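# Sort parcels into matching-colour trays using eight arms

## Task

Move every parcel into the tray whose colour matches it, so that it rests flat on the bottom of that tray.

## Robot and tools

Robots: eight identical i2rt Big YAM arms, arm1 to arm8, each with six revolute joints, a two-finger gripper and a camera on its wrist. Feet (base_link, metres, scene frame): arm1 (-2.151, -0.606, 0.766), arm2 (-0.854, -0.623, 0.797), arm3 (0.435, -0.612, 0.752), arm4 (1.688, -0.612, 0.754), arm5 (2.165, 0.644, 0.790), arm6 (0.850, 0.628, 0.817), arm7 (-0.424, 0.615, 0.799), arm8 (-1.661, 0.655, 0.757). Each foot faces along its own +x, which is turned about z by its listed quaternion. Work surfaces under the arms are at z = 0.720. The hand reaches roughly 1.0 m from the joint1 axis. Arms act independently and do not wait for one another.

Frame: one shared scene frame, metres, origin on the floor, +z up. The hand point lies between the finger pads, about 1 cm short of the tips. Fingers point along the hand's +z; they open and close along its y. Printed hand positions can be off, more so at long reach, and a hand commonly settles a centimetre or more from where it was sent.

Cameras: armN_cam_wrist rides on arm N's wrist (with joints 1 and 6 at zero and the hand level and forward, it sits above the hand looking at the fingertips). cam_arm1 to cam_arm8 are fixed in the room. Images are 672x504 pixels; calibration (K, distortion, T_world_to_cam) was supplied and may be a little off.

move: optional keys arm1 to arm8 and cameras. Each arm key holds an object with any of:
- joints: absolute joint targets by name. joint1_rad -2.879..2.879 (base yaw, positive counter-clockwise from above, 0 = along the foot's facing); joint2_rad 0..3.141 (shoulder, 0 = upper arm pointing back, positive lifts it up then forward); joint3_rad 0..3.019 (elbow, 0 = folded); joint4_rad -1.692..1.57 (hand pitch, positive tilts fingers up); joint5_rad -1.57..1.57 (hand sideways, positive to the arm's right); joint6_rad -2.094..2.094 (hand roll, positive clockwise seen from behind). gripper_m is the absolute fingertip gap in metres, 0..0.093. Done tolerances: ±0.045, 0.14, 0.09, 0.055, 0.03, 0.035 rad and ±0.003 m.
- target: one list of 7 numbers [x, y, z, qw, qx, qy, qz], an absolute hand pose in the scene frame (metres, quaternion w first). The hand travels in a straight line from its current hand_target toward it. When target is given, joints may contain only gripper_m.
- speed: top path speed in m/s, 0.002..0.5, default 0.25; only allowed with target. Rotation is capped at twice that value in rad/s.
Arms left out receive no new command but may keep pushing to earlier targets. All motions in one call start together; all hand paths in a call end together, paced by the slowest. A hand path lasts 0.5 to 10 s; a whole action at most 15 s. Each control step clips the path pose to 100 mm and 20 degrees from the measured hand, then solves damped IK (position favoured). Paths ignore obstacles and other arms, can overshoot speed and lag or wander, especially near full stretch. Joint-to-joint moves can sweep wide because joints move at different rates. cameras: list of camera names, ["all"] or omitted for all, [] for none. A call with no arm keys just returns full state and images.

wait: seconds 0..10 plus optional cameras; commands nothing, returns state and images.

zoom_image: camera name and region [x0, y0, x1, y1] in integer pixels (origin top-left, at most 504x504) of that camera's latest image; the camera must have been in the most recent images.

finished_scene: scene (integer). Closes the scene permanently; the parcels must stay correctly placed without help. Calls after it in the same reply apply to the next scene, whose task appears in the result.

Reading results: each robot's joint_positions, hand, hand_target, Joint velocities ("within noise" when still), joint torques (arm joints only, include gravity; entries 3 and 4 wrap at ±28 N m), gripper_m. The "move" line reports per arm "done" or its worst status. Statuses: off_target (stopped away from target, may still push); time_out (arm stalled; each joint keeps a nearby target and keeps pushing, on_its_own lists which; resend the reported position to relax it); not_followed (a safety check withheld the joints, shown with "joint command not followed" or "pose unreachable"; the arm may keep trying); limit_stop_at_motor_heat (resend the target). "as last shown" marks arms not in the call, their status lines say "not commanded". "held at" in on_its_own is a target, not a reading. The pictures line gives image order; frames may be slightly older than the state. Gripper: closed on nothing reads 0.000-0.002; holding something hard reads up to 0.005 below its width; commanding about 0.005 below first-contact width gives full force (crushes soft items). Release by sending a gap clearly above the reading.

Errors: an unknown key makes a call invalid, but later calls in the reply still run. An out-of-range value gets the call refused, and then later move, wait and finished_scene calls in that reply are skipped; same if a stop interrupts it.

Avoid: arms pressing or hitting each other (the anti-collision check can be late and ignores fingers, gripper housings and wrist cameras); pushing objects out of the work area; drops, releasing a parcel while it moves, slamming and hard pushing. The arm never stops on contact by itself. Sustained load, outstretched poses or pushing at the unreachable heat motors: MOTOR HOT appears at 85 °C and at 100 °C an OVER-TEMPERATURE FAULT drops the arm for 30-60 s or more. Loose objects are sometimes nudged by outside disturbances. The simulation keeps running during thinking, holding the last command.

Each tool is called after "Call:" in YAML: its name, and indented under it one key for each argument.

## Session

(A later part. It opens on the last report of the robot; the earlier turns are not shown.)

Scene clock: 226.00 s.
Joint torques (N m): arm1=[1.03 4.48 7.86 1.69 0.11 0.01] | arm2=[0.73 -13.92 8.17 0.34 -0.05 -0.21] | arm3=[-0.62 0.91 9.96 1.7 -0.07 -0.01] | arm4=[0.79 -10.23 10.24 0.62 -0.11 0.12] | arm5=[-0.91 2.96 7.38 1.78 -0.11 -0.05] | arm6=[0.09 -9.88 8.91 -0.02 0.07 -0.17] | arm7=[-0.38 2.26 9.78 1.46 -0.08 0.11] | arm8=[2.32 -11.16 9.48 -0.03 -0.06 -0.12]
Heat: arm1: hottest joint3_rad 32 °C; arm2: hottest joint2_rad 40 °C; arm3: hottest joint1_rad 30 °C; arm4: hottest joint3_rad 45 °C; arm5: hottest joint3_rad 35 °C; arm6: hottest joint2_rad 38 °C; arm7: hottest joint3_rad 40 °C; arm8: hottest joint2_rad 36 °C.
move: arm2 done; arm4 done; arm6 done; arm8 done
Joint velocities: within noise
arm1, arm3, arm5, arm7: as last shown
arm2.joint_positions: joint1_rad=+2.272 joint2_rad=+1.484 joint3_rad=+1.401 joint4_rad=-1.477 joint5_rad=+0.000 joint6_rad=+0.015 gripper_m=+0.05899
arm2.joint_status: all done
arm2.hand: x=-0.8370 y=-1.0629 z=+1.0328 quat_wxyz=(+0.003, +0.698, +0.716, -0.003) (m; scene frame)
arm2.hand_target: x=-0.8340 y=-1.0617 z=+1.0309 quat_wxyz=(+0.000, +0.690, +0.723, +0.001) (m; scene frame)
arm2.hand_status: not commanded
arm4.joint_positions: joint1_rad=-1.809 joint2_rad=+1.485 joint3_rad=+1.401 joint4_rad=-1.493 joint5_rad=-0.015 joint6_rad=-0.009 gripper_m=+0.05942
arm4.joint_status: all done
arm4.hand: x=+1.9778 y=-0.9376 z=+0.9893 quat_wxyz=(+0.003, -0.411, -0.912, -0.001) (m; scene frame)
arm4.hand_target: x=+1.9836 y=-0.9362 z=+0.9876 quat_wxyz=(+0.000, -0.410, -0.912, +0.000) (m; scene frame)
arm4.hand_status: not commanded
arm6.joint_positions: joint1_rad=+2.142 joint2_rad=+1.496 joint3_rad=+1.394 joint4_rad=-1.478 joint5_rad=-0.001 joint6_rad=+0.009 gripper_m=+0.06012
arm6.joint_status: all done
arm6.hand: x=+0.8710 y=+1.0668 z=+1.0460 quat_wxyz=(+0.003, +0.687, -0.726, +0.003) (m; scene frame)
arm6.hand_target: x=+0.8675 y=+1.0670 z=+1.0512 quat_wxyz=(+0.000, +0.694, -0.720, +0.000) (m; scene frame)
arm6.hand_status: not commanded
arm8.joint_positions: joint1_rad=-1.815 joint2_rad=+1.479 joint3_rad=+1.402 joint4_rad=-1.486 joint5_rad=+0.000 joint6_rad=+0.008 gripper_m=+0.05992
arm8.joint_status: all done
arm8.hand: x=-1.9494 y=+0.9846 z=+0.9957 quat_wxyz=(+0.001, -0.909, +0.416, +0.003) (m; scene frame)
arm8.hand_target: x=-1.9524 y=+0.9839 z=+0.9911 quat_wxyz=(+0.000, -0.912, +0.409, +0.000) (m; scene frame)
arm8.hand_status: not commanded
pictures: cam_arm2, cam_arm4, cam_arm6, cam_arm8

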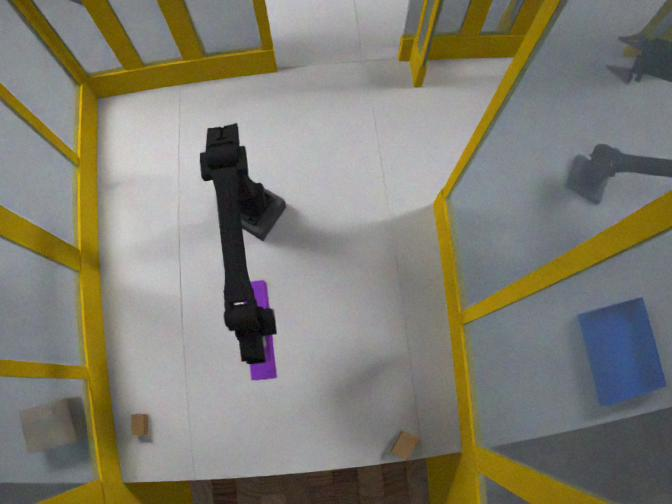

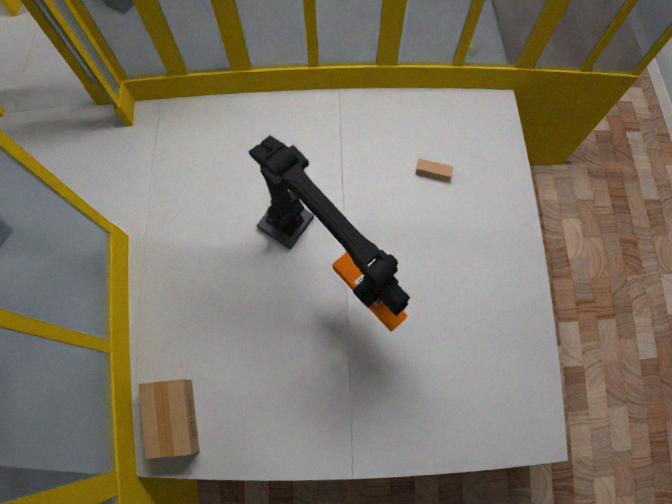

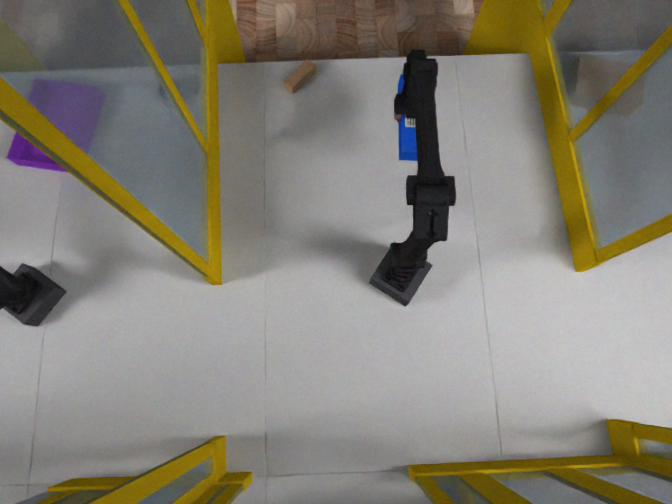

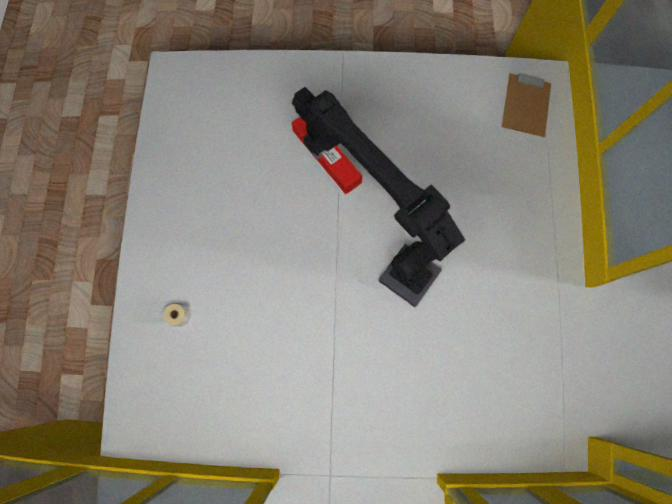

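Call:
move:
  arm8: {"joints":{"joint1_rad":0.325}}
  arm2: {"joints":{"joint1_rad":-1.297}}
  arm6: {"joints":{"joint1_rad":-1.304}}
  arm4: {"joints":{"joint1_rad":1.836,"joint6_rad":1.57}}
  cameras: ["cam_arm4"]

Scene clock: 242.40 s.
Joint torques (N m): arm1=[1.32 4.66 7.8 1.74 0.09 0.03] | arm2=[0.15 -14.21 8.17 0.32 -0.08 -0.19] | arm3=[-0.56 0.79 9.95 1.73 -0.06 -0.01] | arm4=[-0.91 -10.05 10.17 0.42 0.06 0.12] | arm5=[-1.26 2.84 7.39 1.69 -0.09 -0.09] | arm6=[-0.09 -9.99 8.91 -0.02 -0.01 -0.16] | arm7=[-0.38 2.32 9.8 1.47 -0.09 0.11] | arm8=[1.32 -11.58 9.5 0.01 0.02 -0.08]
Heat: arm1: hottest joint3_rad 32 °C; arm2: hottest joint2_rad 37 °C; arm3: hottest joint1_rad 30 °C; arm4: hottest joint3_rad 45 °C; arm5: hottest joint3_rad 35 °C; arm6: hottest joint2_rad 37 °C; arm7: hottest joint3_rad 40 °C; arm8: hottest joint2_rad 35 °C.
move: arm2 done; arm4 done; arm6 done; arm8 done
Joint velocities: within noise
arm1.joint_positions: joint1_rad=-0.028 joint2_rad=+0.521 joint3_rad=+1.431 joint4_rad=-1.508 joint5_rad=+0.032 joint6_rad=-0.133 gripper_m=+0.09396
arm1.joint_status: not commanded
arm1.hand: x=-2.0073 y=-0.6778 z=+1.3083 quat_wxyz=(-0.446, -0.145, -0.870, +0.152) (m; scene frame)
arm1.hand_target: x=-2.0101 y=-0.6764 z=+1.3161 quat_wxyz=(-0.454, -0.145, -0.865, +0.155) (m; scene frame)
arm1.hand_status: not commanded
arm2.joint_positions: joint1_rad=-1.296 joint2_rad=+1.488 joint3_rad=+1.401 joint4_rad=-1.477 joint5_rad=+0.002 joint6_rad=+0.013 gripper_m=+0.05896
arm2.joint_status: all done
arm2.hand: x=-0.6874 y=-0.2155 z=+1.0322 quat_wxyz=(-0.004, +0.553, -0.833, -0.002) (m; scene frame)
arm2.hand_target: x=-0.6880 y=-0.2168 z=+1.0318 quat_wxyz=(+0.000, +0.558, -0.830, -0.001) (m; scene frame)
arm2.hand_status: not commanded
arm3.joint_positions: joint1_rad=+0.084 joint2_rad=+0.623 joint3_rad=+1.443 joint4_rad=-1.225 joint5_rad=+0.214 joint6_rad=-0.288 gripper_m=+0.09396
arm3.joint_status: not commanded
arm3.hand: x=+0.2458 y=-0.4641 z=+1.3420 quat_wxyz=(-0.302, +0.818, -0.155, -0.465) (m; scene frame)
arm3.hand_target: x=+0.2487 y=-0.4659 z=+1.3553 quat_wxyz=(-0.306, +0.809, -0.155, -0.477) (m; scene frame)
arm3.hand_status: not commanded
arm4.joint_positions: joint1_rad=+1.848 joint2_rad=+1.485 joint3_rad=+1.401 joint4_rad=-1.489 joint5_rad=-0.018 joint6_rad=+1.562 gripper_m=+0.05950
arm4.joint_status: all done
arm4.hand: x=+1.2776 y=-0.4653 z=+0.9929 quat_wxyz=(+0.014, +0.580, -0.814, +0.006) (m; scene frame)
arm4.hand_target: x=+1.2777 y=-0.4593 z=+0.9912 quat_wxyz=(+0.014, +0.572, -0.820, +0.005) (m; scene frame)
arm4.hand_status: not commanded
arm5.joint_positions: joint1_rad=-0.422 joint2_rad=+0.625 joint3_rad=+1.427 joint4_rad=-1.371 joint5_rad=+0.120 joint6_rad=-0.097 gripper_m=+0.09396
arm5.joint_status: not commanded
arm5.hand: x=+2.0004 y=+0.7998 z=+1.3402 quat_wxyz=(-0.234, +0.830, -0.279, -0.422) (m; scene frame)
arm5.hand_target: x=+2.0022 y=+0.7982 z=+1.3527 quat_wxyz=(-0.238, +0.823, -0.277, -0.434) (m; scene frame)
arm5.hand_status: not commanded
arm6.joint_positions: joint1_rad=-1.310 joint2_rad=+1.496 joint3_rad=+1.394 joint4_rad=-1.478 joint5_rad=+0.001 joint6_rad=+0.007 gripper_m=+0.06028
arm6.joint_status: all done
arm6.hand: x=+0.6963 y=+0.2172 z=+1.0460 quat_wxyz=(+0.003, -0.824, -0.567, -0.003) (m; scene frame)
arm6.hand_target: x=+0.6990 y=+0.2162 z=+1.0513 quat_wxyz=(+0.000, -0.820, -0.573, +0.000) (m; scene frame)
arm6.hand_status: not commanded
arm7.joint_positions: joint1_rad=-0.146 joint2_rad=+0.496 joint3_rad=+1.379 joint4_rad=-1.460 joint5_rad=-0.022 joint6_rad=+0.046 gripper_m=+0.09396
arm7.joint_status: not commanded
arm7.hand: x=-0.3012 y=+0.4957 z=+1.3304 quat_wxyz=(-0.447, -0.351, -0.807, +0.162) (m; scene frame)
arm7.hand_target: x=-0.3031 y=+0.4977 z=+1.3404 quat_wxyz=(-0.457, -0.348, -0.801, +0.166) (m; scene frame)
arm7.hand_status: not commanded
arm8.joint_positions: joint1_rad=+0.328 joint2_rad=+1.480 joint3_rad=+1.402 joint4_rad=-1.486 joint5_rad=-0.002 joint6_rad=+0.005 gripper_m=+0.05992
arm8.joint_status: all done
arm8.hand: x=-1.7813 y=+0.2346 z=+0.9963 quat_wxyz=(-0.003, -0.800, -0.600, +0.003) (m; scene frame)
arm8.hand_target: x=-1.7834 y=+0.2338 z=+0.9918 quat_wxyz=(+0.000, -0.799, -0.601, +0.000) (m; scene frame)
arm8.hand_status: not commanded
pictures: cam_arm4

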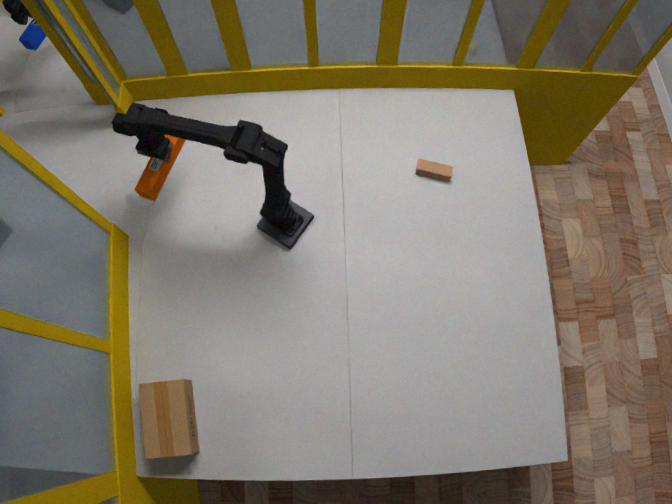

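Call:
move:
  arm8: {"target":[-1.853,-0.01,0.85,0,0.799,0.602,0]}
  arm2: {"target":[-0.596,0.01,0.85,0,-0.558,0.83,0]}
  arm6: {"target":[0.616,-0.012,0.86,0,0.819,0.574,0]}
  arm4: {"target":[1.05,-0.377,0.85,0,0.984,-0.176,0]}
  arm1: {"joints":{"joint1_rad":1.532,"joint5_rad":0,"joint6_rad":0}}
  arm7: {"joints":{"joint1_rad":-1.211,"joint5_rad":0,"joint6_rad":0}}
  arm3: {"joints":{"joint1_rad":-1.253,"joint5_rad":0,"joint6_rad":0}}
  arm5: {"joints":{"joint1_rad":0.587,"joint5_rad":0,"joint6_rad":0}}
  cameras: []

Call:
move:
  arm8: {"target":[-1.853,-0.01,0.762,0,0.799,0.602,0],"speed":0.12}
  arm2: {"target":[-0.596,0.01,0.763,0,-0.558,0.83,0],"speed":0.12}
  arm6: {"target":[0.616,-0.012,0.774,0,0.819,0.574,0],"speed":0.12}
  arm4: {"target":[1.05,-0.377,0.765,0,0.984,-0.176,0],"speed":0.12}
  cameras: ["cam_arm1","cam_arm2","cam_arm3","cam_arm4"]

Scene clock: 273.97 s.
Joint torques (N m): arm1=[2.2 4.31 8.08 1.77 0.04 0.05] | arm2=[0.21 -24.88 11.9 0.05 -0.03 -0.18] | arm3=[-1.67 1.03 9.94 1.7 -0.26 0.12] | arm4=[-0.15 -17.79 15.28 -0.17 -0.08 -0.03] | arm5=[-0.26 3.19 7.46 1.77 -0.19 0.05] | arm6=[-0.09 -17.14 12.62 -0.28 -0.01 -0.18] | arm7=[-1.14 2.14 9.78 1.46 0.03 0.02] | arm8=[1.61 -21.48 14.42 -0.66 -0.01 -0.09]
Heat: arm1: hottest joint3_rad 32 °C; arm2: hottest joint2_rad 35 °C; arm3: hottest joint1_rad 30 °C; arm4: hottest joint3_rad 44 °C; arm5: hottest joint3_rad 35 °C; arm6: hottest joint2_rad 35 °C; arm7: hottest joint3_rad 40 °C; arm8: hottest joint3_rad 35 °C.
move: arm1 done; arm2 off_target; arm3 done; arm4 off_target; arm5 done; arm6 off_target; arm7 done; arm8 off_target
Joint velocities: within noise
arm1.joint_positions: joint1_rad=+1.519 joint2_rad=+0.521 joint3_rad=+1.431 joint4_rad=-1.508 joint5_rad=+0.001 joint6_rad=-0.008 gripper_m=+0.09398
arm1.joint_status: all done
arm1.hand: x=-2.0770 y=-0.4542 z=+1.3057 quat_wxyz=(-0.399, +0.466, -0.754, -0.237) (m; scene frame)
arm1.hand_target: x=-2.0805 y=-0.4558 z=+1.3135 quat_wxyz=(-0.404, +0.465, -0.748, -0.246) (m; scene frame)
arm1.hand_status: not commanded
arm2.joint_positions: joint1_rad=-1.296 joint2_rad=+2.233 joint3_rad=+1.962 joint4_rad=-1.332 joint5_rad=+0.002 joint6_rad=+0.013 gripper_m=+0.05897
arm2.joint_status: not commanded
arm2.hand: x=-0.6016 y=-0.0043 z=+0.8373 quat_wxyz=(+0.013, +0.553, -0.833, +0.009) (m; scene frame)
arm2.hand_target: x=-0.5963 y=+0.0093 z=+0.8504 quat_wxyz=(-0.001, +0.558, -0.830, +0.000) (m; scene frame)
arm2.hand_status: off_target (0.020 m and 1.9 deg from the pose sent, 0.304 m and 0.8 deg at the start)
arm3.joint_positions: joint1_rad=-1.240 joint2_rad=+0.623 joint3_rad=+1.443 joint4_rad=-1.225 joint5_rad=+0.004 joint6_rad=-0.016 gripper_m=+0.09398
arm3.joint_status: all done
arm3.hand: x=+0.4995 y=-0.3843 z=+1.3424 quat_wxyz=(-0.447, +0.506, -0.661, -0.327) (m; scene frame)
arm3.hand_target: x=+0.5009 y=-0.3883 z=+1.3557 quat_wxyz=(-0.455, +0.492, -0.661, -0.336) (m; scene frame)
arm3.hand_status: not commanded
arm4.joint_positions: joint1_rad=+1.848 joint2_rad=+2.189 joint3_rad=+2.002 joint4_rad=-1.419 joint5_rad=+0.014 joint6_rad=+0.016 gripper_m=+0.05955
arm4.joint_status: not commanded
arm4.hand: x=+1.0646 y=-0.3860 z=+0.8420 quat_wxyz=(+0.002, +0.984, -0.178, +0.013) (m; scene frame)
arm4.hand_target: x=+1.0510 y=-0.3774 z=+0.8501 quat_wxyz=(+0.000, +0.984, -0.176, -0.001) (m; scene frame)
arm4.hand_status: off_target (0.019 m and 1.6 deg from the pose sent, 0.283 m and 88.8 deg at the start)
arm5.joint_positions: joint1_rad=+0.580 joint2_rad=+0.625 joint3_rad=+1.427 joint4_rad=-1.371 joint5_rad=+0.001 joint6_rad=-0.010 gripper_m=+0.09397
arm5.joint_status: all done
arm5.hand: x=+1.9466 y=+0.5700 z=+1.3380 quat_wxyz=(+0.071, +0.867, +0.145, -0.472) (m; scene frame)
arm5.hand_target: x=+1.9494 y=+0.5690 z=+1.3505 quat_wxyz=(+0.078, +0.860, +0.143, -0.484) (m; scene frame)
arm5.hand_status: not commanded
arm6.joint_positions: joint1_rad=-1.310 joint2_rad=+2.235 joint3_rad=+1.932 joint4_rad=-1.306 joint5_rad=+0.001 joint6_rad=+0.007 gripper_m=+0.06028
arm6.joint_status: not commanded
arm6.hand: x=+0.6175 y=+0.0065 z=+0.8445 quat_wxyz=(+0.011, -0.823, -0.567, -0.015) (m; scene frame)
arm6.hand_target: x=+0.6164 y=-0.0109 z=+0.8602 quat_wxyz=(+0.000, -0.819, -0.574, +0.000) (m; scene frame)
arm6.hand_status: off_target (0.024 m and 2.4 deg from the pose sent, 0.306 m and 1.1 deg at the start)
arm7.joint_positions: joint1_rad=-1.202 joint2_rad=+0.496 joint3_rad=+1.379 joint4_rad=-1.460 joint5_rad=-0.002 joint6_rad=+0.009 gripper_m=+0.09397
arm7.joint_status: all done
arm7.hand: x=-0.4689 y=+0.4499 z=+1.3303 quat_wxyz=(-0.290, -0.702, -0.530, +0.377) (m; scene frame)
arm7.hand_target: x=-0.4700 y=+0.4531 z=+1.3403 quat_wxyz=(-0.292, -0.698, -0.526, +0.389) (m; scene frame)
arm7.hand_status: not commanded
arm8.joint_positions: joint1_rad=+0.328 joint2_rad=+2.227 joint3_rad=+2.079 joint4_rad=-1.443 joint5_rad=-0.002 joint6_rad=+0.005 gripper_m=+0.05992
arm8.joint_status: not commanded
arm8.hand: x=-1.8477 y=+0.0020 z=+0.8446 quat_wxyz=(+0.005, -0.800, -0.600, -0.009) (m; scene frame)
arm8.hand_target: x=-1.8529 y=-0.0093 z=+0.8500 quat_wxyz=(+0.000, -0.799, -0.602, +0.000) (m; scene frame)
arm8.hand_status: off_target (0.014 m and 1.2 deg from the pose sent, 0.294 m and 0.5 deg at the start)
pictures: none
No camera images: "cameras" was empty.

Scene clock: 275.33 s.
Joint torques (N m): arm1=[2.14 4.6 7.91 1.74 0.04 0.07] | arm2=[0.26 -25.82 7.66 0.95 -0.04 -0.18] | arm3=[-1.67 0.97 9.92 1.68 -0.26 0.12] | arm4=[-0.26 -18.9 9.87 0.72 -0.09 -0.03] | arm5=[-0.32 2.96 7.58 1.84 -0.18 0.03] | arm6=[-0.03 -17.9 8.08 0.55 -0.01 -0.18] | arm7=[-0.91 2.32 9.81 1.47 0.04 0.04] | arm8=[1.61 -23 9.61 0.24 -0.01 -0.1]
Heat: arm1: hottest joint3_rad 32 °C; arm2: hottest joint2_rad 35 °C; arm3: hottest joint1_rad 30 °C; arm4: hottest joint3_rad 44 °C; arm5: hottest joint3_rad 35 °C; arm6: hottest joint2_rad 35 °C; arm7: hottest joint3_rad 40 °C; arm8: hottest joint3_rad 35 °C.
move: arm2 done; arm4 off_target; arm6 done; arm8 done
Joint velocities: within noise
arm1, arm3, arm5, arm7: as last shown
arm2.joint_positions: joint1_rad=-1.296 joint2_rad=+2.326 joint3_rad=+1.929 joint4_rad=-1.187 joint5_rad=+0.002 joint6_rad=+0.013 gripper_m=+0.05896
arm2.joint_status: not commanded
arm2.hand: x=-0.5973 y=+0.0064 z=+0.7639 quat_wxyz=(+0.005, +0.553, -0.833, +0.004) (m; scene frame)
arm2.hand_target: x=-0.5960 y=+0.0101 z=+0.7631 quat_wxyz=(+0.000, +0.558, -0.830, +0.000) (m; scene frame)
arm2.hand_status: done (0.004 m and 1.0 deg from the pose sent, 0.076 m and 1.9 deg at the start)
arm4.joint_positions: joint1_rad=+1.848 joint2_rad=+2.262 joint3_rad=+1.951 joint4_rad=-1.264 joint5_rad=+0.014 joint6_rad=+0.014 gripper_m=+0.05955
arm4.joint_status: not commanded
arm4.hand: x=+1.0500 y=-0.3818 z=+0.7749 quat_wxyz=(+0.000, +0.984, -0.177, -0.001) (m; scene frame)
arm4.hand_target: x=+1.0501 y=-0.3771 z=+0.7650 quat_wxyz=(+0.000, +0.984, -0.176, +0.000) (m; scene frame)
arm4.hand_status: off_target (0.011 m and 0.2 deg from the pose sent, 0.079 m and 1.5 deg at the start)
arm6.joint_positions: joint1_rad=-1.310 joint2_rad=+2.331 joint3_rad=+1.909 joint4_rad=-1.166 joint5_rad=+0.001 joint6_rad=+0.007 gripper_m=+0.06028
arm6.joint_status: not commanded
arm6.hand: x=+0.6133 y=-0.0049 z=+0.7727 quat_wxyz=(+0.006, -0.824, -0.567, -0.007) (m; scene frame)
arm6.hand_target: x=+0.6160 y=-0.0119 z=+0.7741 quat_wxyz=(+0.000, -0.819, -0.574, +0.000) (m; scene frame)
arm6.hand_status: done (0.008 m and 1.4 deg from the pose sent, 0.073 m and 2.3 deg at the start)
arm8.joint_positions: joint1_rad=+0.328 joint2_rad=+2.300 joint3_rad=+2.006 joint4_rad=-1.280 joint5_rad=-0.002 joint6_rad=+0.005 gripper_m=+0.05992
arm8.joint_status: not commanded
arm8.hand: x=-1.8505 y=-0.0078 z=+0.7696 quat_wxyz=(+0.000, -0.800, -0.600, -0.001) (m; scene frame)
arm8.hand_target: x=-1.8530 y=-0.0098 z=+0.7620 quat_wxyz=(+0.000, -0.799, -0.602, +0.000) (m; scene frame)
arm8.hand_status: done (0.008 m and 0.3 deg from the pose sent, 0.084 m and 1.2 deg at the start)
pictures: cam_arm1, cam_arm2, cam_arm3, cam_arm4

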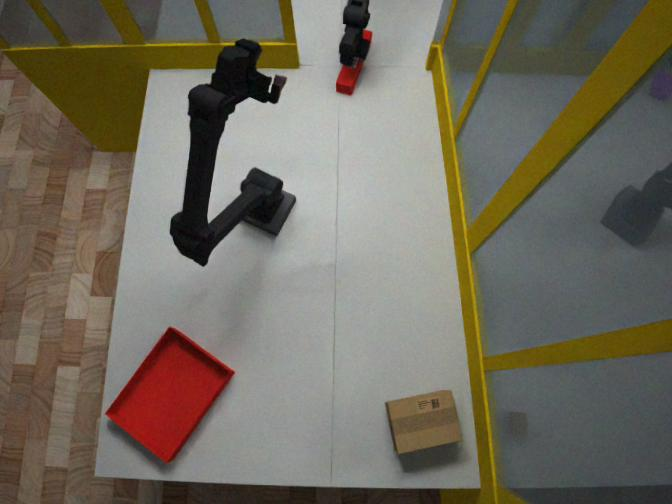

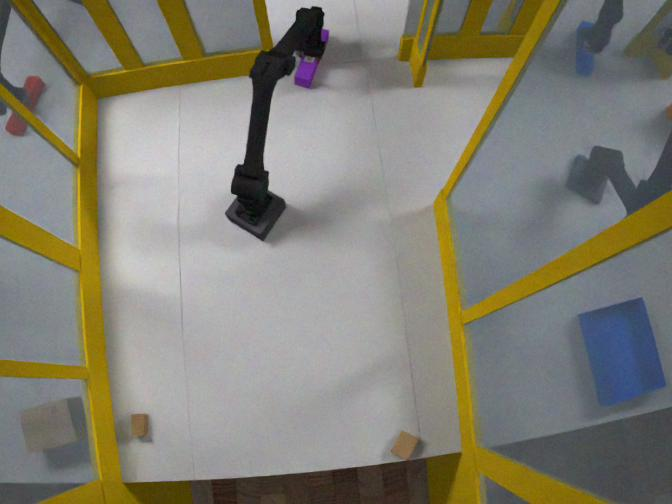

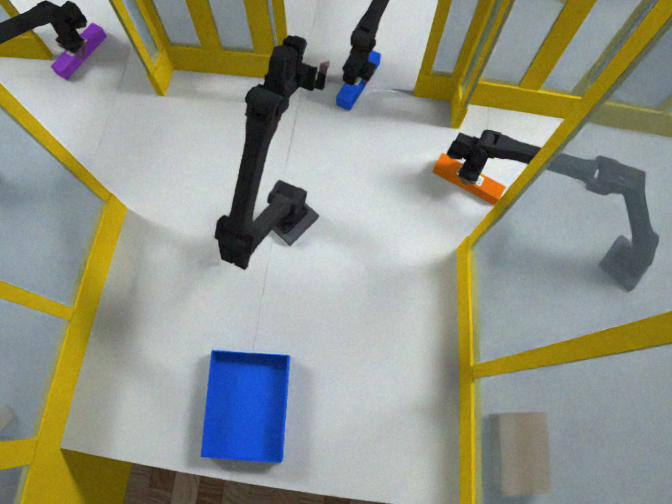

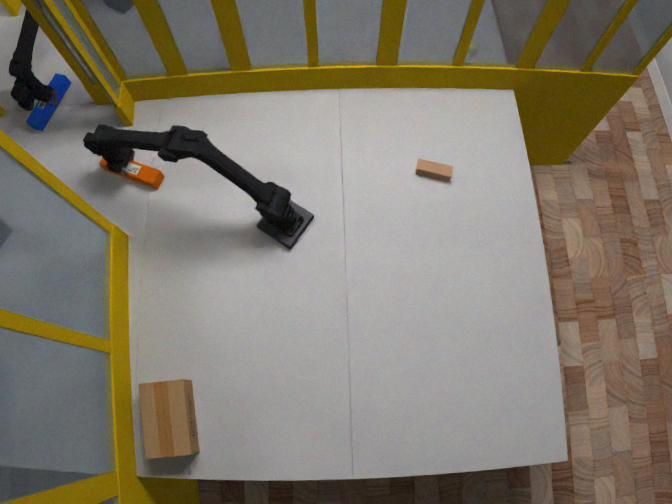

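Call:
move:
  arm8: {"target":[-1.853,-0.01,0.756,0,0.799,0.602,0],"speed":0.06}
  arm2: {"target":[-0.596,0.01,0.752,0,-0.558,0.83,0],"speed":0.06}
  arm6: {"target":[0.616,-0.012,0.758,0,0.819,0.574,0],"speed":0.06}
  arm4: {"target":[1.05,-0.377,0.758,0,0.984,-0.176,0],"speed":0.06}
  cameras: []

Call:
move:
  arm8: {"joints":{"gripper_m":0.093}}
  arm2: {"joints":{"gripper_m":0.093}}
  arm6: {"joints":{"gripper_m":0.093}}
  arm4: {"joints":{"gripper_m":0.093}}
  cameras: []

Call:
move:
  arm8: {"target":[-1.85,0.0,0.9,0,0.799,0.602,0]}
  arm2: {"target":[-0.598,0.0,0.9,0,-0.558,0.83,0]}
  arm6: {"target":[0.617,-0.005,0.9,0,0.819,0.574,0]}
  arm4: {"target":[1.055,-0.379,0.9,0,0.984,-0.176,0]}
  cameras: []

Call:
move:
  arm8: {"joints":{"joint2_rad":0.6,"joint3_rad":1.401,"joint4_rad":-1.483}}
  arm2: {"joints":{"joint2_rad":0.6,"joint3_rad":1.401,"joint4_rad":-1.483}}
  arm6: {"joints":{"joint2_rad":0.6,"joint3_rad":1.401,"joint4_rad":-1.483}}
  arm4: {"joints":{"joint2_rad":0.6,"joint3_rad":1.401,"joint4_rad":-1.483}}
  cameras: ["cam_arm1","cam_arm2","cam_arm3"]

Scene clock: 300.97 s.
Joint torques (N m): arm1=[2.32 4.42 7.97 1.83 0.02 0.08] | arm2=[0.26 -24.94 7.23 0.99 -0.04 -0.18] | arm3=[-1.55 1.03 9.91 1.7 -0.26 0.13] | arm4=[-0.26 -18.49 9.26 0.72 -0.1 -0.03] | arm5=[-0.21 2.9 7.47 1.66 -0.2 0.06] | arm6=[-0.03 -17.85 7.82 0.59 -0.01 -0.18] | arm7=[-1.08 2.43 9.81 1.47 0.03 0.04] | arm8=[1.9 -22.07 8.99 0.27 -0.04 -0.09]
Heat: arm1: hottest joint3_rad 32 °C; arm2: hottest joint2_rad 35 °C; arm3: hottest joint1_rad 30 °C; arm4: hottest joint3_rad 43 °C; arm5: hottest joint3_rad 35 °C; arm6: hottest joint2_rad 35 °C; arm7: hottest joint3_rad 40 °C; arm8: hottest joint2_rad 42 °C.
move: arm2 off_target; arm4 off_target; arm6 done; arm8 off_target
Joint velocities: within noise
arm1, arm3, arm5, arm7: as last shown
arm1.joint_positions: joint1_rad=+1.520 joint2_rad=+0.521 joint3_rad=+1.431 joint4_rad=-1.508 joint5_rad=+0.001 joint6_rad=-0.008 gripper_m=+0.09398
arm1.hand: x=-2.0771 y=-0.4542 z=+1.3057 quat_wxyz=(-0.399, +0.466, -0.753, -0.237) (m; scene frame)
arm2.joint_positions: joint1_rad=-1.296 joint2_rad=+2.327 joint3_rad=+1.929 joint4_rad=-1.167 joint5_rad=+0.002 joint6_rad=+0.013 gripper_m=+0.05896
arm2.joint_status: not commanded
arm2.hand: x=-0.5956 y=+0.0107 z=+0.7634 quat_wxyz=(-0.003, +0.553, -0.833, -0.001) (m; scene frame)
arm2.hand_target: x=-0.5961 y=+0.0099 z=+0.7522 quat_wxyz=(+0.000, +0.558, -0.830, +0.000) (m; scene frame)
arm2.hand_status: off_target (0.011 m and 0.8 deg from the pose sent, 0.012 m and 1.0 deg at the start)
arm4.joint_positions: joint1_rad=+1.848 joint2_rad=+2.262 joint3_rad=+1.951 joint4_rad=-1.251 joint5_rad=+0.014 joint6_rad=+0.014 gripper_m=+0.05955
arm4.joint_status: not commanded
arm4.hand: x=+1.0469 y=-0.3806 z=+0.7749 quat_wxyz=(-0.002, +0.984, -0.177, -0.008) (m; scene frame)
arm4.hand_target: x=+1.0503 y=-0.3772 z=+0.7582 quat_wxyz=(+0.000, +0.984, -0.176, +0.000) (m; scene frame)
arm4.hand_status: off_target (0.018 m and 0.9 deg from the pose sent, 0.018 m and 0.2 deg at the start)
arm6.joint_positions: joint1_rad=-1.310 joint2_rad=+2.345 joint3_rad=+1.905 joint4_rad=-1.139 joint5_rad=+0.001 joint6_rad=+0.007 gripper_m=+0.06028
arm6.joint_status: not commanded
arm6.hand: x=+0.6124 y=-0.0072 z=+0.7623 quat_wxyz=(+0.003, -0.824, -0.567, -0.003) (m; scene frame)
arm6.hand_target: x=+0.6160 y=-0.0118 z=+0.7579 quat_wxyz=(+0.000, -0.819, -0.574, +0.000) (m; scene frame)
arm6.hand_status: done (0.007 m and 1.0 deg from the pose sent, 0.017 m and 1.4 deg at the start)
arm8.joint_positions: joint1_rad=+0.328 joint2_rad=+2.300 joint3_rad=+2.006 joint4_rad=-1.269 joint5_rad=-0.002 joint6_rad=+0.005 gripper_m=+0.05992
arm8.joint_status: not commanded
arm8.hand: x=-1.8512 y=-0.0105 z=+0.7696 quat_wxyz=(-0.004, -0.800, -0.600, +0.003) (m; scene frame)
arm8.hand_target: x=-1.8529 y=-0.0097 z=+0.7561 quat_wxyz=(+0.000, -0.799, -0.602, +0.000) (m; scene frame)
arm8.hand_status: off_target (0.014 m and 0.6 deg from the pose sent, 0.014 m and 0.3 deg at the start)
pictures: none
No camera images: "cameras" was empty.

Scene clock: 301.60 s.
Joint torques (N m): arm1=[2.2 4.72 7.95 1.72 0.03 0.08] | arm2=[0.21 -25.05 7.23 0.99 -0.04 -0.18] | arm3=[-1.61 1.03 9.95 1.7 -0.25 0.12] | arm4=[-0.26 -18.43 9.28 0.76 -0.09 -0.03] | arm5=[-0.21 2.67 7.56 1.88 -0.17 0.04] | arm6=[-0.09 -17.61 7.83 0.59 -0.01 -0.18] | arm7=[-0.97 2.32 9.8 1.44 0.04 0.02] | arm8=[1.79 -22.42 9.05 0.27 0 -0.09]
Heat: arm1: hottest joint3_rad 32 °C; arm2: hottest joint2_rad 35 °C; arm3: hottest joint1_rad 30 °C; arm4: hottest joint3_rad 43 °C; arm5: hottest joint3_rad 35 °C; arm6: hottest joint2_rad 35 °C; arm7: hottest joint3_rad 40 °C; arm8: hottest joint2_rad 42 °C.
move: arm2 done; arm4 done; arm6 done; arm8 done
Joint velocities: within noise
arm1, arm3, arm5, arm7: as last shown
arm2.joint_positions: joint1_rad=-1.296 joint2_rad=+2.327 joint3_rad=+1.929 joint4_rad=-1.167 joint5_rad=+0.002 joint6_rad=+0.013 gripper_m=+0.09283
arm2.joint_status: all done
arm2.hand: x=-0.5956 y=+0.0107 z=+0.7634 quat_wxyz=(-0.003, +0.553, -0.833, -0.001) (m; scene frame)
arm2.hand_target: x=-0.5961 y=+0.0099 z=+0.7522 quat_wxyz=(+0.000, +0.558, -0.830, +0.000) (m; scene frame)
arm2.hand_status: not commanded
arm4.joint_positions: joint1_rad=+1.848 joint2_rad=+2.262 joint3_rad=+1.951 joint4_rad=-1.251 joint5_rad=+0.014 joint6_rad=+0.014 gripper_m=+0.09279
arm4.joint_status: all done
arm4.hand: x=+1.0469 y=-0.3806 z=+0.7749 quat_wxyz=(-0.002, +0.984, -0.177, -0.008) (m; scene frame)
arm4.hand_target: x=+1.0503 y=-0.3772 z=+0.7582 quat_wxyz=(+0.000, +0.984, -0.176, +0.000) (m; scene frame)
arm4.hand_status: not commanded
arm6.joint_positions: joint1_rad=-1.310 joint2_rad=+2.345 joint3_rad=+1.905 joint4_rad=-1.139 joint5_rad=+0.001 joint6_rad=+0.007 gripper_m=+0.09277
arm6.joint_status: all done
arm6.hand: x=+0.6124 y=-0.0072 z=+0.7623 quat_wxyz=(+0.003, -0.823, -0.567, -0.003) (m; scene frame)
arm6.hand_target: x=+0.6160 y=-0.0118 z=+0.7579 quat_wxyz=(+0.000, -0.819, -0.574, +0.000) (m; scene frame)
arm6.hand_status: not commanded
arm8.joint_positions: joint1_rad=+0.328 joint2_rad=+2.300 joint3_rad=+2.006 joint4_rad=-1.269 joint5_rad=-0.002 joint6_rad=+0.005 gripper_m=+0.09281
arm8.joint_status: all done
arm8.hand: x=-1.8512 y=-0.0105 z=+0.7696 quat_wxyz=(-0.004, -0.800, -0.600, +0.003) (m; scene frame)
arm8.hand_target: x=-1.8529 y=-0.0097 z=+0.7561 quat_wxyz=(+0.000, -0.799, -0.602, +0.000) (m; scene frame)
arm8.hand_status: not commanded
pictures: none
No camera images: "cameras" was empty.

Scene clock: 303.10 s.
Joint torques (N m): arm1=[2.02 4.48 7.94 1.76 0.03 0.06] | arm2=[0.03 -24.18 11.44 0.12 -0.03 -0.2] | arm3=[-1.67 0.97 9.92 1.73 -0.26 0.12] | arm4=[-0.03 -18.2 14.78 -0.27 -0.08 0] | arm5=[-0.21 3.14 7.43 1.81 -0.15 0.02] | arm6=[-0.26 -17.96 12.16 -0.25 -0.01 -0.18] | arm7=[-1.2 2.32 9.78 1.44 0.03 0.03] | arm8=[1.79 -21.66 13.86 -0.62 -0.01 -0.08]
Heat: arm1: hottest joint3_rad 32 °C; arm2: hottest joint2_rad 35 °C; arm3: hottest joint1_rad 30 °C; arm4: hottest joint3_rad 44 °C; arm5: hottest joint3_rad 35 °C; arm6: hottest joint2_rad 35 °C; arm7: hottest joint3_rad 40 °C; arm8: hottest joint2_rad 42 °C.
move: arm2 off_target; arm4 off_target; arm6 off_target; arm8 off_target
Joint velocities: within noise
arm1, arm3, arm5, arm7: as last shown
arm2.joint_positions: joint1_rad=-1.296 joint2_rad=+2.171 joint3_rad=+1.998 joint4_rad=-1.420 joint5_rad=+0.002 joint6_rad=+0.013 gripper_m=+0.09293
arm2.joint_status: not commanded
arm2.hand: x=-0.6037 y=-0.0095 z=+0.8911 quat_wxyz=(+0.008, +0.553, -0.833, +0.006) (m; scene frame)
arm2.hand_target: x=-0.5982 y=-0.0004 z=+0.9001 quat_wxyz=(-0.001, +0.558, -0.830, +0.000) (m; scene frame)
arm2.hand_status: off_target (0.014 m and 1.4 deg from the pose sent, 0.137 m and 0.8 deg at the start)
arm4.joint_positions: joint1_rad=+1.848 joint2_rad=+2.164 joint3_rad=+2.086 joint4_rad=-1.528 joint5_rad=+0.014 joint6_rad=+0.014 gripper_m=+0.09290
arm4.joint_status: not commanded
arm4.hand: x=+1.0664 y=-0.3860 z=+0.8899 quat_wxyz=(+0.002, +0.984, -0.176, +0.013) (m; scene frame)
arm4.hand_target: x=+1.0557 y=-0.3793 z=+0.9001 quat_wxyz=(+0.000, +0.984, -0.176, -0.001) (m; scene frame)
arm4.hand_status: off_target (0.017 m and 1.6 deg from the pose sent, 0.125 m and 0.9 deg at the start)
arm6.joint_positions: joint1_rad=-1.310 joint2_rad=+2.203 joint3_rad=+1.962 joint4_rad=-1.378 joint5_rad=+0.001 joint6_rad=+0.005 gripper_m=+0.09288
arm6.joint_status: not commanded
arm6.hand: x=+0.6191 y=+0.0107 z=+0.8764 quat_wxyz=(+0.014, -0.823, -0.568, -0.019) (m; scene frame)
arm6.hand_target: x=+0.6174 y=-0.0039 z=+0.9002 quat_wxyz=(+0.000, -0.819, -0.574, +0.000) (m; scene frame)
arm6.hand_status: off_target (0.028 m and 2.9 deg from the pose sent, 0.138 m and 1.0 deg at the start)
arm8.joint_positions: joint1_rad=+0.328 joint2_rad=+2.188 joint3_rad=+2.130 joint4_rad=-1.538 joint5_rad=-0.002 joint6_rad=+0.005 gripper_m=+0.09292
arm8.joint_status: not commanded
arm8.hand: x=-1.8455 y=+0.0097 z=+0.8900 quat_wxyz=(+0.006, -0.800, -0.600, -0.010) (m; scene frame)
arm8.hand_target: x=-1.8499 y=+0.0005 z=+0.9000 quat_wxyz=(+0.000, -0.799, -0.602, +0.000) (m; scene frame)
arm8.hand_status: off_target (0.015 m and 1.4 deg from the pose sent, 0.131 m and 0.6 deg at the start; pose on its path clipped on 2 of 45 steps)
pictures: none
No camera images: "cameras" was empty.

Scene clock: 305.23 s.
Joint torques (N m): arm1=[1.96 4.48 7.92 1.73 0.03 0.09] | arm2=[0.03 2.37 6.79 1.54 -0.03 -0.2] | arm3=[-1.61 0.97 9.95 1.72 -0.26 0.13] | arm4=[-0.44 3.49 8.05 1.98 -0.09 -0.01] | arm5=[0.09 2.55 7.49 1.85 -0.19 0.04] | arm6=[-0.26 3.6 7.5 1.14 -0.01 -0.18] | arm7=[-1.14 2.37 9.81 1.42 0.04 0.03] | arm8=[1.49 3.55 7.8 1.4 0 -0.1]
Heat: arm1: hottest joint3_rad 32 °C; arm2: hottest joint2_rad 35 °C; arm3: hottest joint1_rad 30 °C; arm4: hottest joint3_rad 43 °C; arm5: hottest joint3_rad 35 °C; arm6: hottest joint2_rad 35 °C; arm7: hottest joint3_rad 40 °C; arm8: hottest joint2_rad 41 °C.
move: arm2 done; arm4 done; arm6 done; arm8 done
Joint velocities: within noise
arm1, arm3, arm5, arm7: as last shown
arm2.joint_positions: joint1_rad=-1.296 joint2_rad=+0.599 joint3_rad=+1.402 joint4_rad=-1.475 joint5_rad=+0.002 joint6_rad=+0.012 gripper_m=+0.09293
arm2.joint_status: all done
arm2.hand: x=-0.7760 y=-0.4336 z=+1.3195 quat_wxyz=(-0.360, +0.498, -0.750, -0.245) (m; scene frame)
arm2.hand_target: x=-0.7759 y=-0.4345 z=+1.3171 quat_wxyz=(-0.358, +0.503, -0.749, -0.239) (m; scene frame)
arm2.hand_status: not commanded
arm3.hand: x=+0.4994 y=-0.3843 z=+1.3424 quat_wxyz=(-0.447, +0.507, -0.661, -0.327) (m; scene frame)
arm3.hand_target: x=+0.5008 y=-0.3883 z=+1.3557 quat_wxyz=(-0.455, +0.493, -0.661, -0.336) (m; scene frame)
arm4.joint_positions: joint1_rad=+1.848 joint2_rad=+0.594 joint3_rad=+1.407 joint4_rad=-1.491 joint5_rad=+0.014 joint6_rad=+0.014 gripper_m=+0.09290
arm4.joint_status: all done
arm4.hand: x=+1.5063 y=-0.5368 z=+1.2771 quat_wxyz=(-0.071, +0.885, -0.165, -0.430) (m; scene frame)
arm4.hand_target: x=+1.5025 y=-0.5347 z=+1.2749 quat_wxyz=(-0.073, +0.886, -0.164, -0.427) (m; scene frame)
arm4.hand_status: not commanded
arm6.joint_positions: joint1_rad=-1.310 joint2_rad=+0.592 joint3_rad=+1.398 joint4_rad=-1.477 joint5_rad=+0.001 joint6_rad=+0.005 gripper_m=+0.09288
arm6.joint_status: all done
arm6.hand: x=+0.7790 y=+0.4388 z=+1.3380 quat_wxyz=(-0.248, -0.741, -0.512, +0.357) (m; scene frame)
arm6.hand_target: x=+0.7795 y=+0.4366 z=+1.3368 quat_wxyz=(-0.245, -0.739, -0.518, +0.353) (m; scene frame)
arm6.hand_status: not commanded
arm8.joint_positions: joint1_rad=+0.328 joint2_rad=+0.597 joint3_rad=+1.404 joint4_rad=-1.489 joint5_rad=-0.002 joint6_rad=+0.005 gripper_m=+0.09292
arm8.joint_status: all done
arm8.hand: x=-1.7166 y=+0.4618 z=+1.2780 quat_wxyz=(-0.261, -0.722, -0.542, +0.342) (m; scene frame)
arm8.hand_target: x=-1.7180 y=+0.4594 z=+1.2772 quat_wxyz=(-0.259, -0.721, -0.543, +0.344) (m; scene frame)
arm8.hand_status: not commanded
pictures: cam_arm1, cam_arm2, cam_arm3

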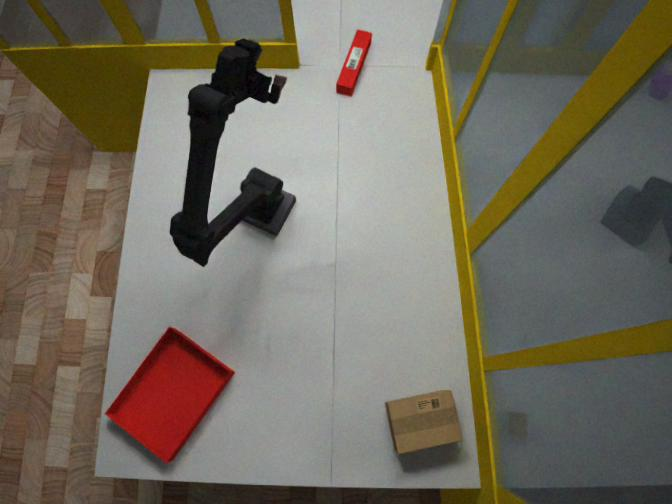

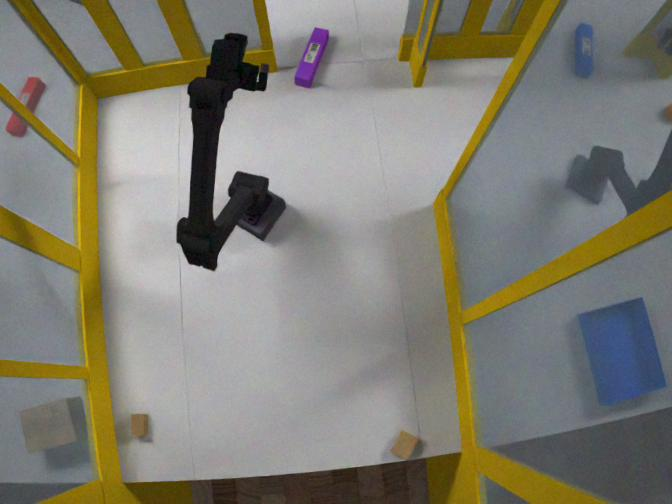

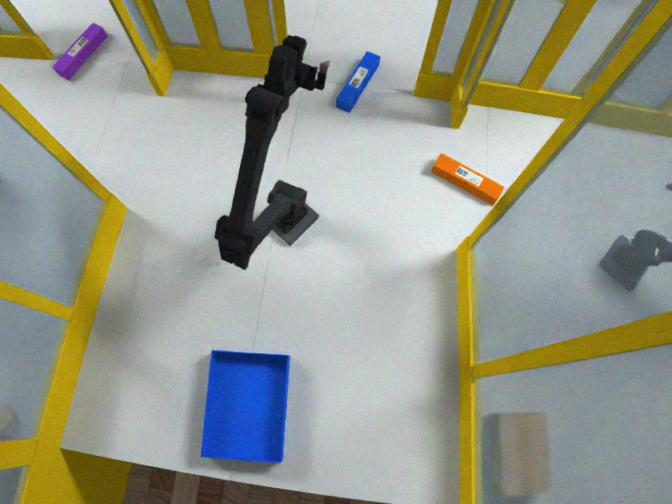

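Call:
move:
  arm1: {"joints":{"joint2_rad":2.016,"joint3_rad":1.966,"joint4_rad":-1.52}}
  arm7: {"joints":{"joint2_rad":2.016,"joint3_rad":1.966,"joint4_rad":-1.52}}
  arm3: {"joints":{"joint2_rad":2.016,"joint3_rad":1.966,"joint4_rad":-1.52}}
  cameras: []

Call:
move:
  arm1: {"target":[-1.846,0.001,0.85,0,-0.6,0.8,0]}
  arm7: {"target":[-0.599,-0.001,0.85,0,0.834,0.552,0]}
  arm3: {"target":[0.616,0.004,0.85,0,-0.567,0.824,0]}
  cameras: ["arm1_cam_wrist","arm7_cam_wrist","arm3_cam_wrist"]

Scene clock: 323.57 s.
Joint torques (N m): arm1=[1.79 -18.08 10.14 -0.17 0.03 0.08] | arm2=[0.03 2.32 6.87 1.55 -0.03 -0.21] | arm3=[-1.67 -24.35 11.69 -0.28 -0.25 0.12] | arm4=[-0.38 3.49 8.05 1.98 -0.09 -0.01] | arm5=[-0.32 3.43 7.41 1.72 -0.17 0.05] | arm6=[-0.26 3.6 7.47 1.11 -0.01 -0.18] | arm7=[-1.26 -17.55 12.71 -0.31 0.03 0.04] | arm8=[1.73 3.49 7.79 1.37 0 -0.08]
Heat: arm1: hottest joint3_rad 33 °C; arm2: hottest joint3_rad 35 °C; arm3: hottest joint1_rad 30 °C; arm4: hottest joint3_rad 42 °C; arm5: hottest joint3_rad 35 °C; arm6: hottest joint2_rad 34 °C; arm7: hottest joint3_rad 41 °C; arm8: hottest joint2_rad 36 °C.
move: arm1 done; arm3 done; arm7 done
Joint velocities: within noise
arm1.joint_positions: joint1_rad=+1.520 joint2_rad=+2.004 joint3_rad=+1.945 joint4_rad=-1.511 joint5_rad=+0.001 joint6_rad=-0.008 gripper_m=+0.09398
arm1.joint_status: all done
arm1.hand: x=-1.8664 y=-0.0495 z=+0.9383 quat_wxyz=(+0.001, +0.525, -0.851, +0.006) (m; scene frame)
arm1.hand_target: x=-1.8714 y=-0.0426 z=+0.9393 quat_wxyz=(+0.001, +0.526, -0.850, +0.005) (m; scene frame)
arm1.hand_status: not commanded
arm2, arm4, arm5, arm6, arm8: as last shown
arm3.joint_positions: joint1_rad=-1.240 joint2_rad=+2.043 joint3_rad=+1.937 joint4_rad=-1.509 joint5_rad=+0.004 joint6_rad=-0.016 gripper_m=+0.09398
arm3.joint_status: all done
arm3.hand: x=+0.6079 y=-0.0140 z=+0.9065 quat_wxyz=(+0.013, +0.608, -0.794, +0.014) (m; scene frame)
arm3.hand_target: x=+0.6159 y=-0.0117 z=+0.9344 quat_wxyz=(-0.004, +0.596, -0.803, -0.001) (m; scene frame)
arm3.hand_status: not commanded
arm7.joint_positions: joint1_rad=-1.202 joint2_rad=+2.023 joint3_rad=+1.933 joint4_rad=-1.510 joint5_rad=-0.002 joint6_rad=+0.008 gripper_m=+0.09397
arm7.joint_status: all done
arm7.hand: x=-0.5903 y=+0.0156 z=+0.9592 quat_wxyz=(+0.009, -0.799, -0.602, -0.013) (m; scene frame)
arm7.hand_target: x=-0.5977 y=+0.0111 z=+0.9756 quat_wxyz=(+0.001, -0.799, -0.601, +0.000) (m; scene frame)
arm7.hand_status: not commanded
pictures: none
No camera images: "cameras" was empty.

Scene clock: 325.03 s.
Joint torques (N m): arm1=[1.73 -20.78 12.11 0.49 -0.04 -0.1] | arm2=[-0.03 2.26 6.87 1.55 -0.03 -0.2] | arm3=[-1.14 -22.42 9.48 0.58 -0.26 0.14] | arm4=[-0.38 3.49 8.05 1.98 -0.1 0] | arm5=[-0.85 2.67 7.62 1.91 -0.17 0.02] | arm6=[-0.21 3.55 7.46 1.13 -0.01 -0.18] | arm7=[-0.97 -17.44 9.44 0.5 -0.02 0.21] | arm8=[1.73 3.55 7.84 1.35 0 -0.08]
Heat: arm1: hottest joint3_rad 33 °C; arm2: hottest joint3_rad 35 °C; arm3: hottest joint1_rad 30 °C; arm4: hottest joint3_rad 42 °C; arm5: hottest joint3_rad 35 °C; arm6: hottest joint2_rad 34 °C; arm7: hottest joint3_rad 41 °C; arm8: hottest joint2_rad 36 °C.
move: arm1 off_target; arm3 done; arm7 done
Joint velocities: within noise
arm1.joint_positions: joint1_rad=+1.520 joint2_rad=+2.191 joint3_rad=+1.987 joint4_rad=-1.406 joint5_rad=-0.004 joint6_rad=-0.176 gripper_m=+0.09398
arm1.joint_status: not commanded
arm1.hand: x=-1.8497 y=-0.0166 z=+0.8367 quat_wxyz=(+0.020, +0.594, -0.804, +0.012) (m; scene frame)
arm1.hand_target: x=-1.8465 y=+0.0001 z=+0.8504 quat_wxyz=(+0.000, +0.600, -0.800, +0.000) (m; scene frame)
arm1.hand_status: off_target (0.022 m and 2.8 deg from the pose sent, 0.104 m and 10.5 deg at the start)
arm2, arm4, arm5, arm6, arm8: as last shown
arm3.joint_positions: joint1_rad=-1.240 joint2_rad=+2.098 joint3_rad=+1.872 joint4_rad=-1.371 joint5_rad=+0.000 joint6_rad=+0.063 gripper_m=+0.09398
arm3.joint_status: not commanded
arm3.hand: x=+0.6115 y=-0.0004 z=+0.8485 quat_wxyz=(+0.006, +0.576, -0.817, +0.007) (m; scene frame)
arm3.hand_target: x=+0.6160 y=+0.0039 z=+0.8500 quat_wxyz=(+0.000, +0.567, -0.824, +0.000) (m; scene frame)
arm3.hand_status: done (0.007 m and 1.7 deg from the pose sent, 0.060 m and 6.2 deg at the start)
arm7.joint_positions: joint1_rad=-1.202 joint2_rad=+2.116 joint3_rad=+1.799 joint4_rad=-1.261 joint5_rad=-0.002 joint6_rad=+0.116 gripper_m=+0.09397
arm7.joint_status: not commanded
arm7.hand: x=-0.5946 y=+0.0004 z=+0.8517 quat_wxyz=(+0.003, -0.830, -0.558, -0.004) (m; scene frame)
arm7.hand_target: x=-0.5991 y=-0.0009 z=+0.8501 quat_wxyz=(+0.000, -0.834, -0.552, +0.000) (m; scene frame)
arm7.hand_status: done (0.005 m and 1.0 deg from the pose sent, 0.111 m and 7.2 deg at the start)
pictures: arm1_cam_wrist, arm3_cam_wrist, arm7_cam_wrist
camera_calibration:
arm1_cam_wrist: T_world_to_cam=[[0.950881, -0.30943, -0.00884179, 1.76216], [-0.239548, -0.753623, 0.612102, -0.963067], [-0.196066, -0.579918, -0.790729, 0.415932], [0, 0, 0, 1]] pos_world=[-1.82476, 0.0606839, 0.933966]
arm3_cam_wrist: T_world_to_cam=[[0.94008, -0.340634, 0.0147475, -0.588599], [-0.281594, -0.751302, 0.596867, -0.328706], [-0.192234, -0.565256, -0.802204, 0.921991], [0, 0, 0, 1]] pos_world=[0.638006, 0.0737062, 0.9445]
arm7_cam_wrist: T_world_to_cam=[[-0.931735, 0.362879, 0.0137299, -0.569061], [0.303531, 0.757484, 0.578002, -0.305712], [0.199344, 0.542712, -0.81592, 0.9345], [0, 0, 0, 1]] pos_world=[-0.623708, -0.0690927, 0.946992]

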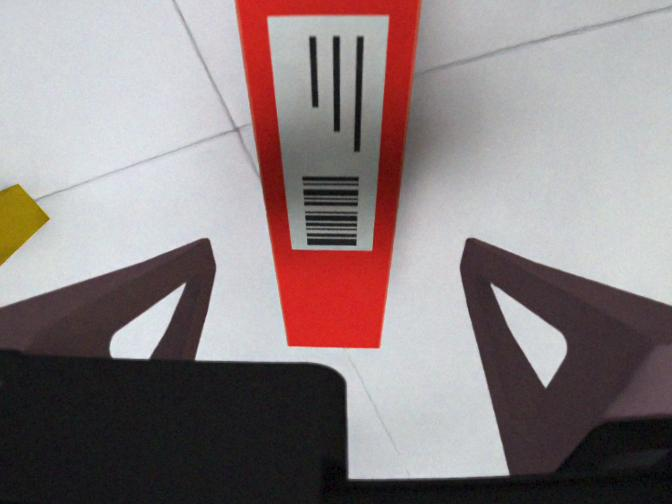

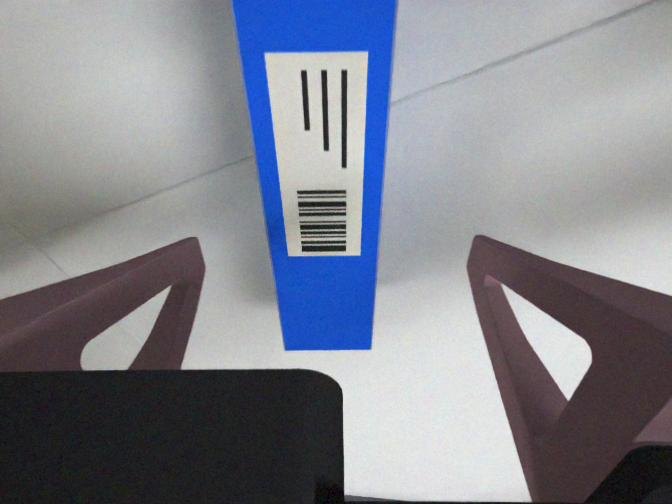

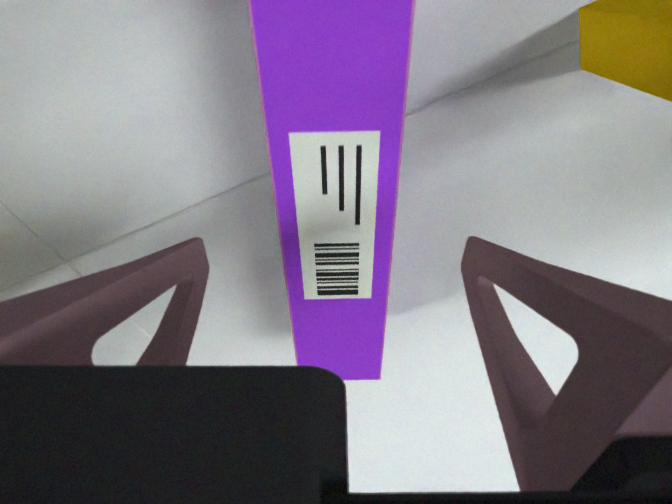

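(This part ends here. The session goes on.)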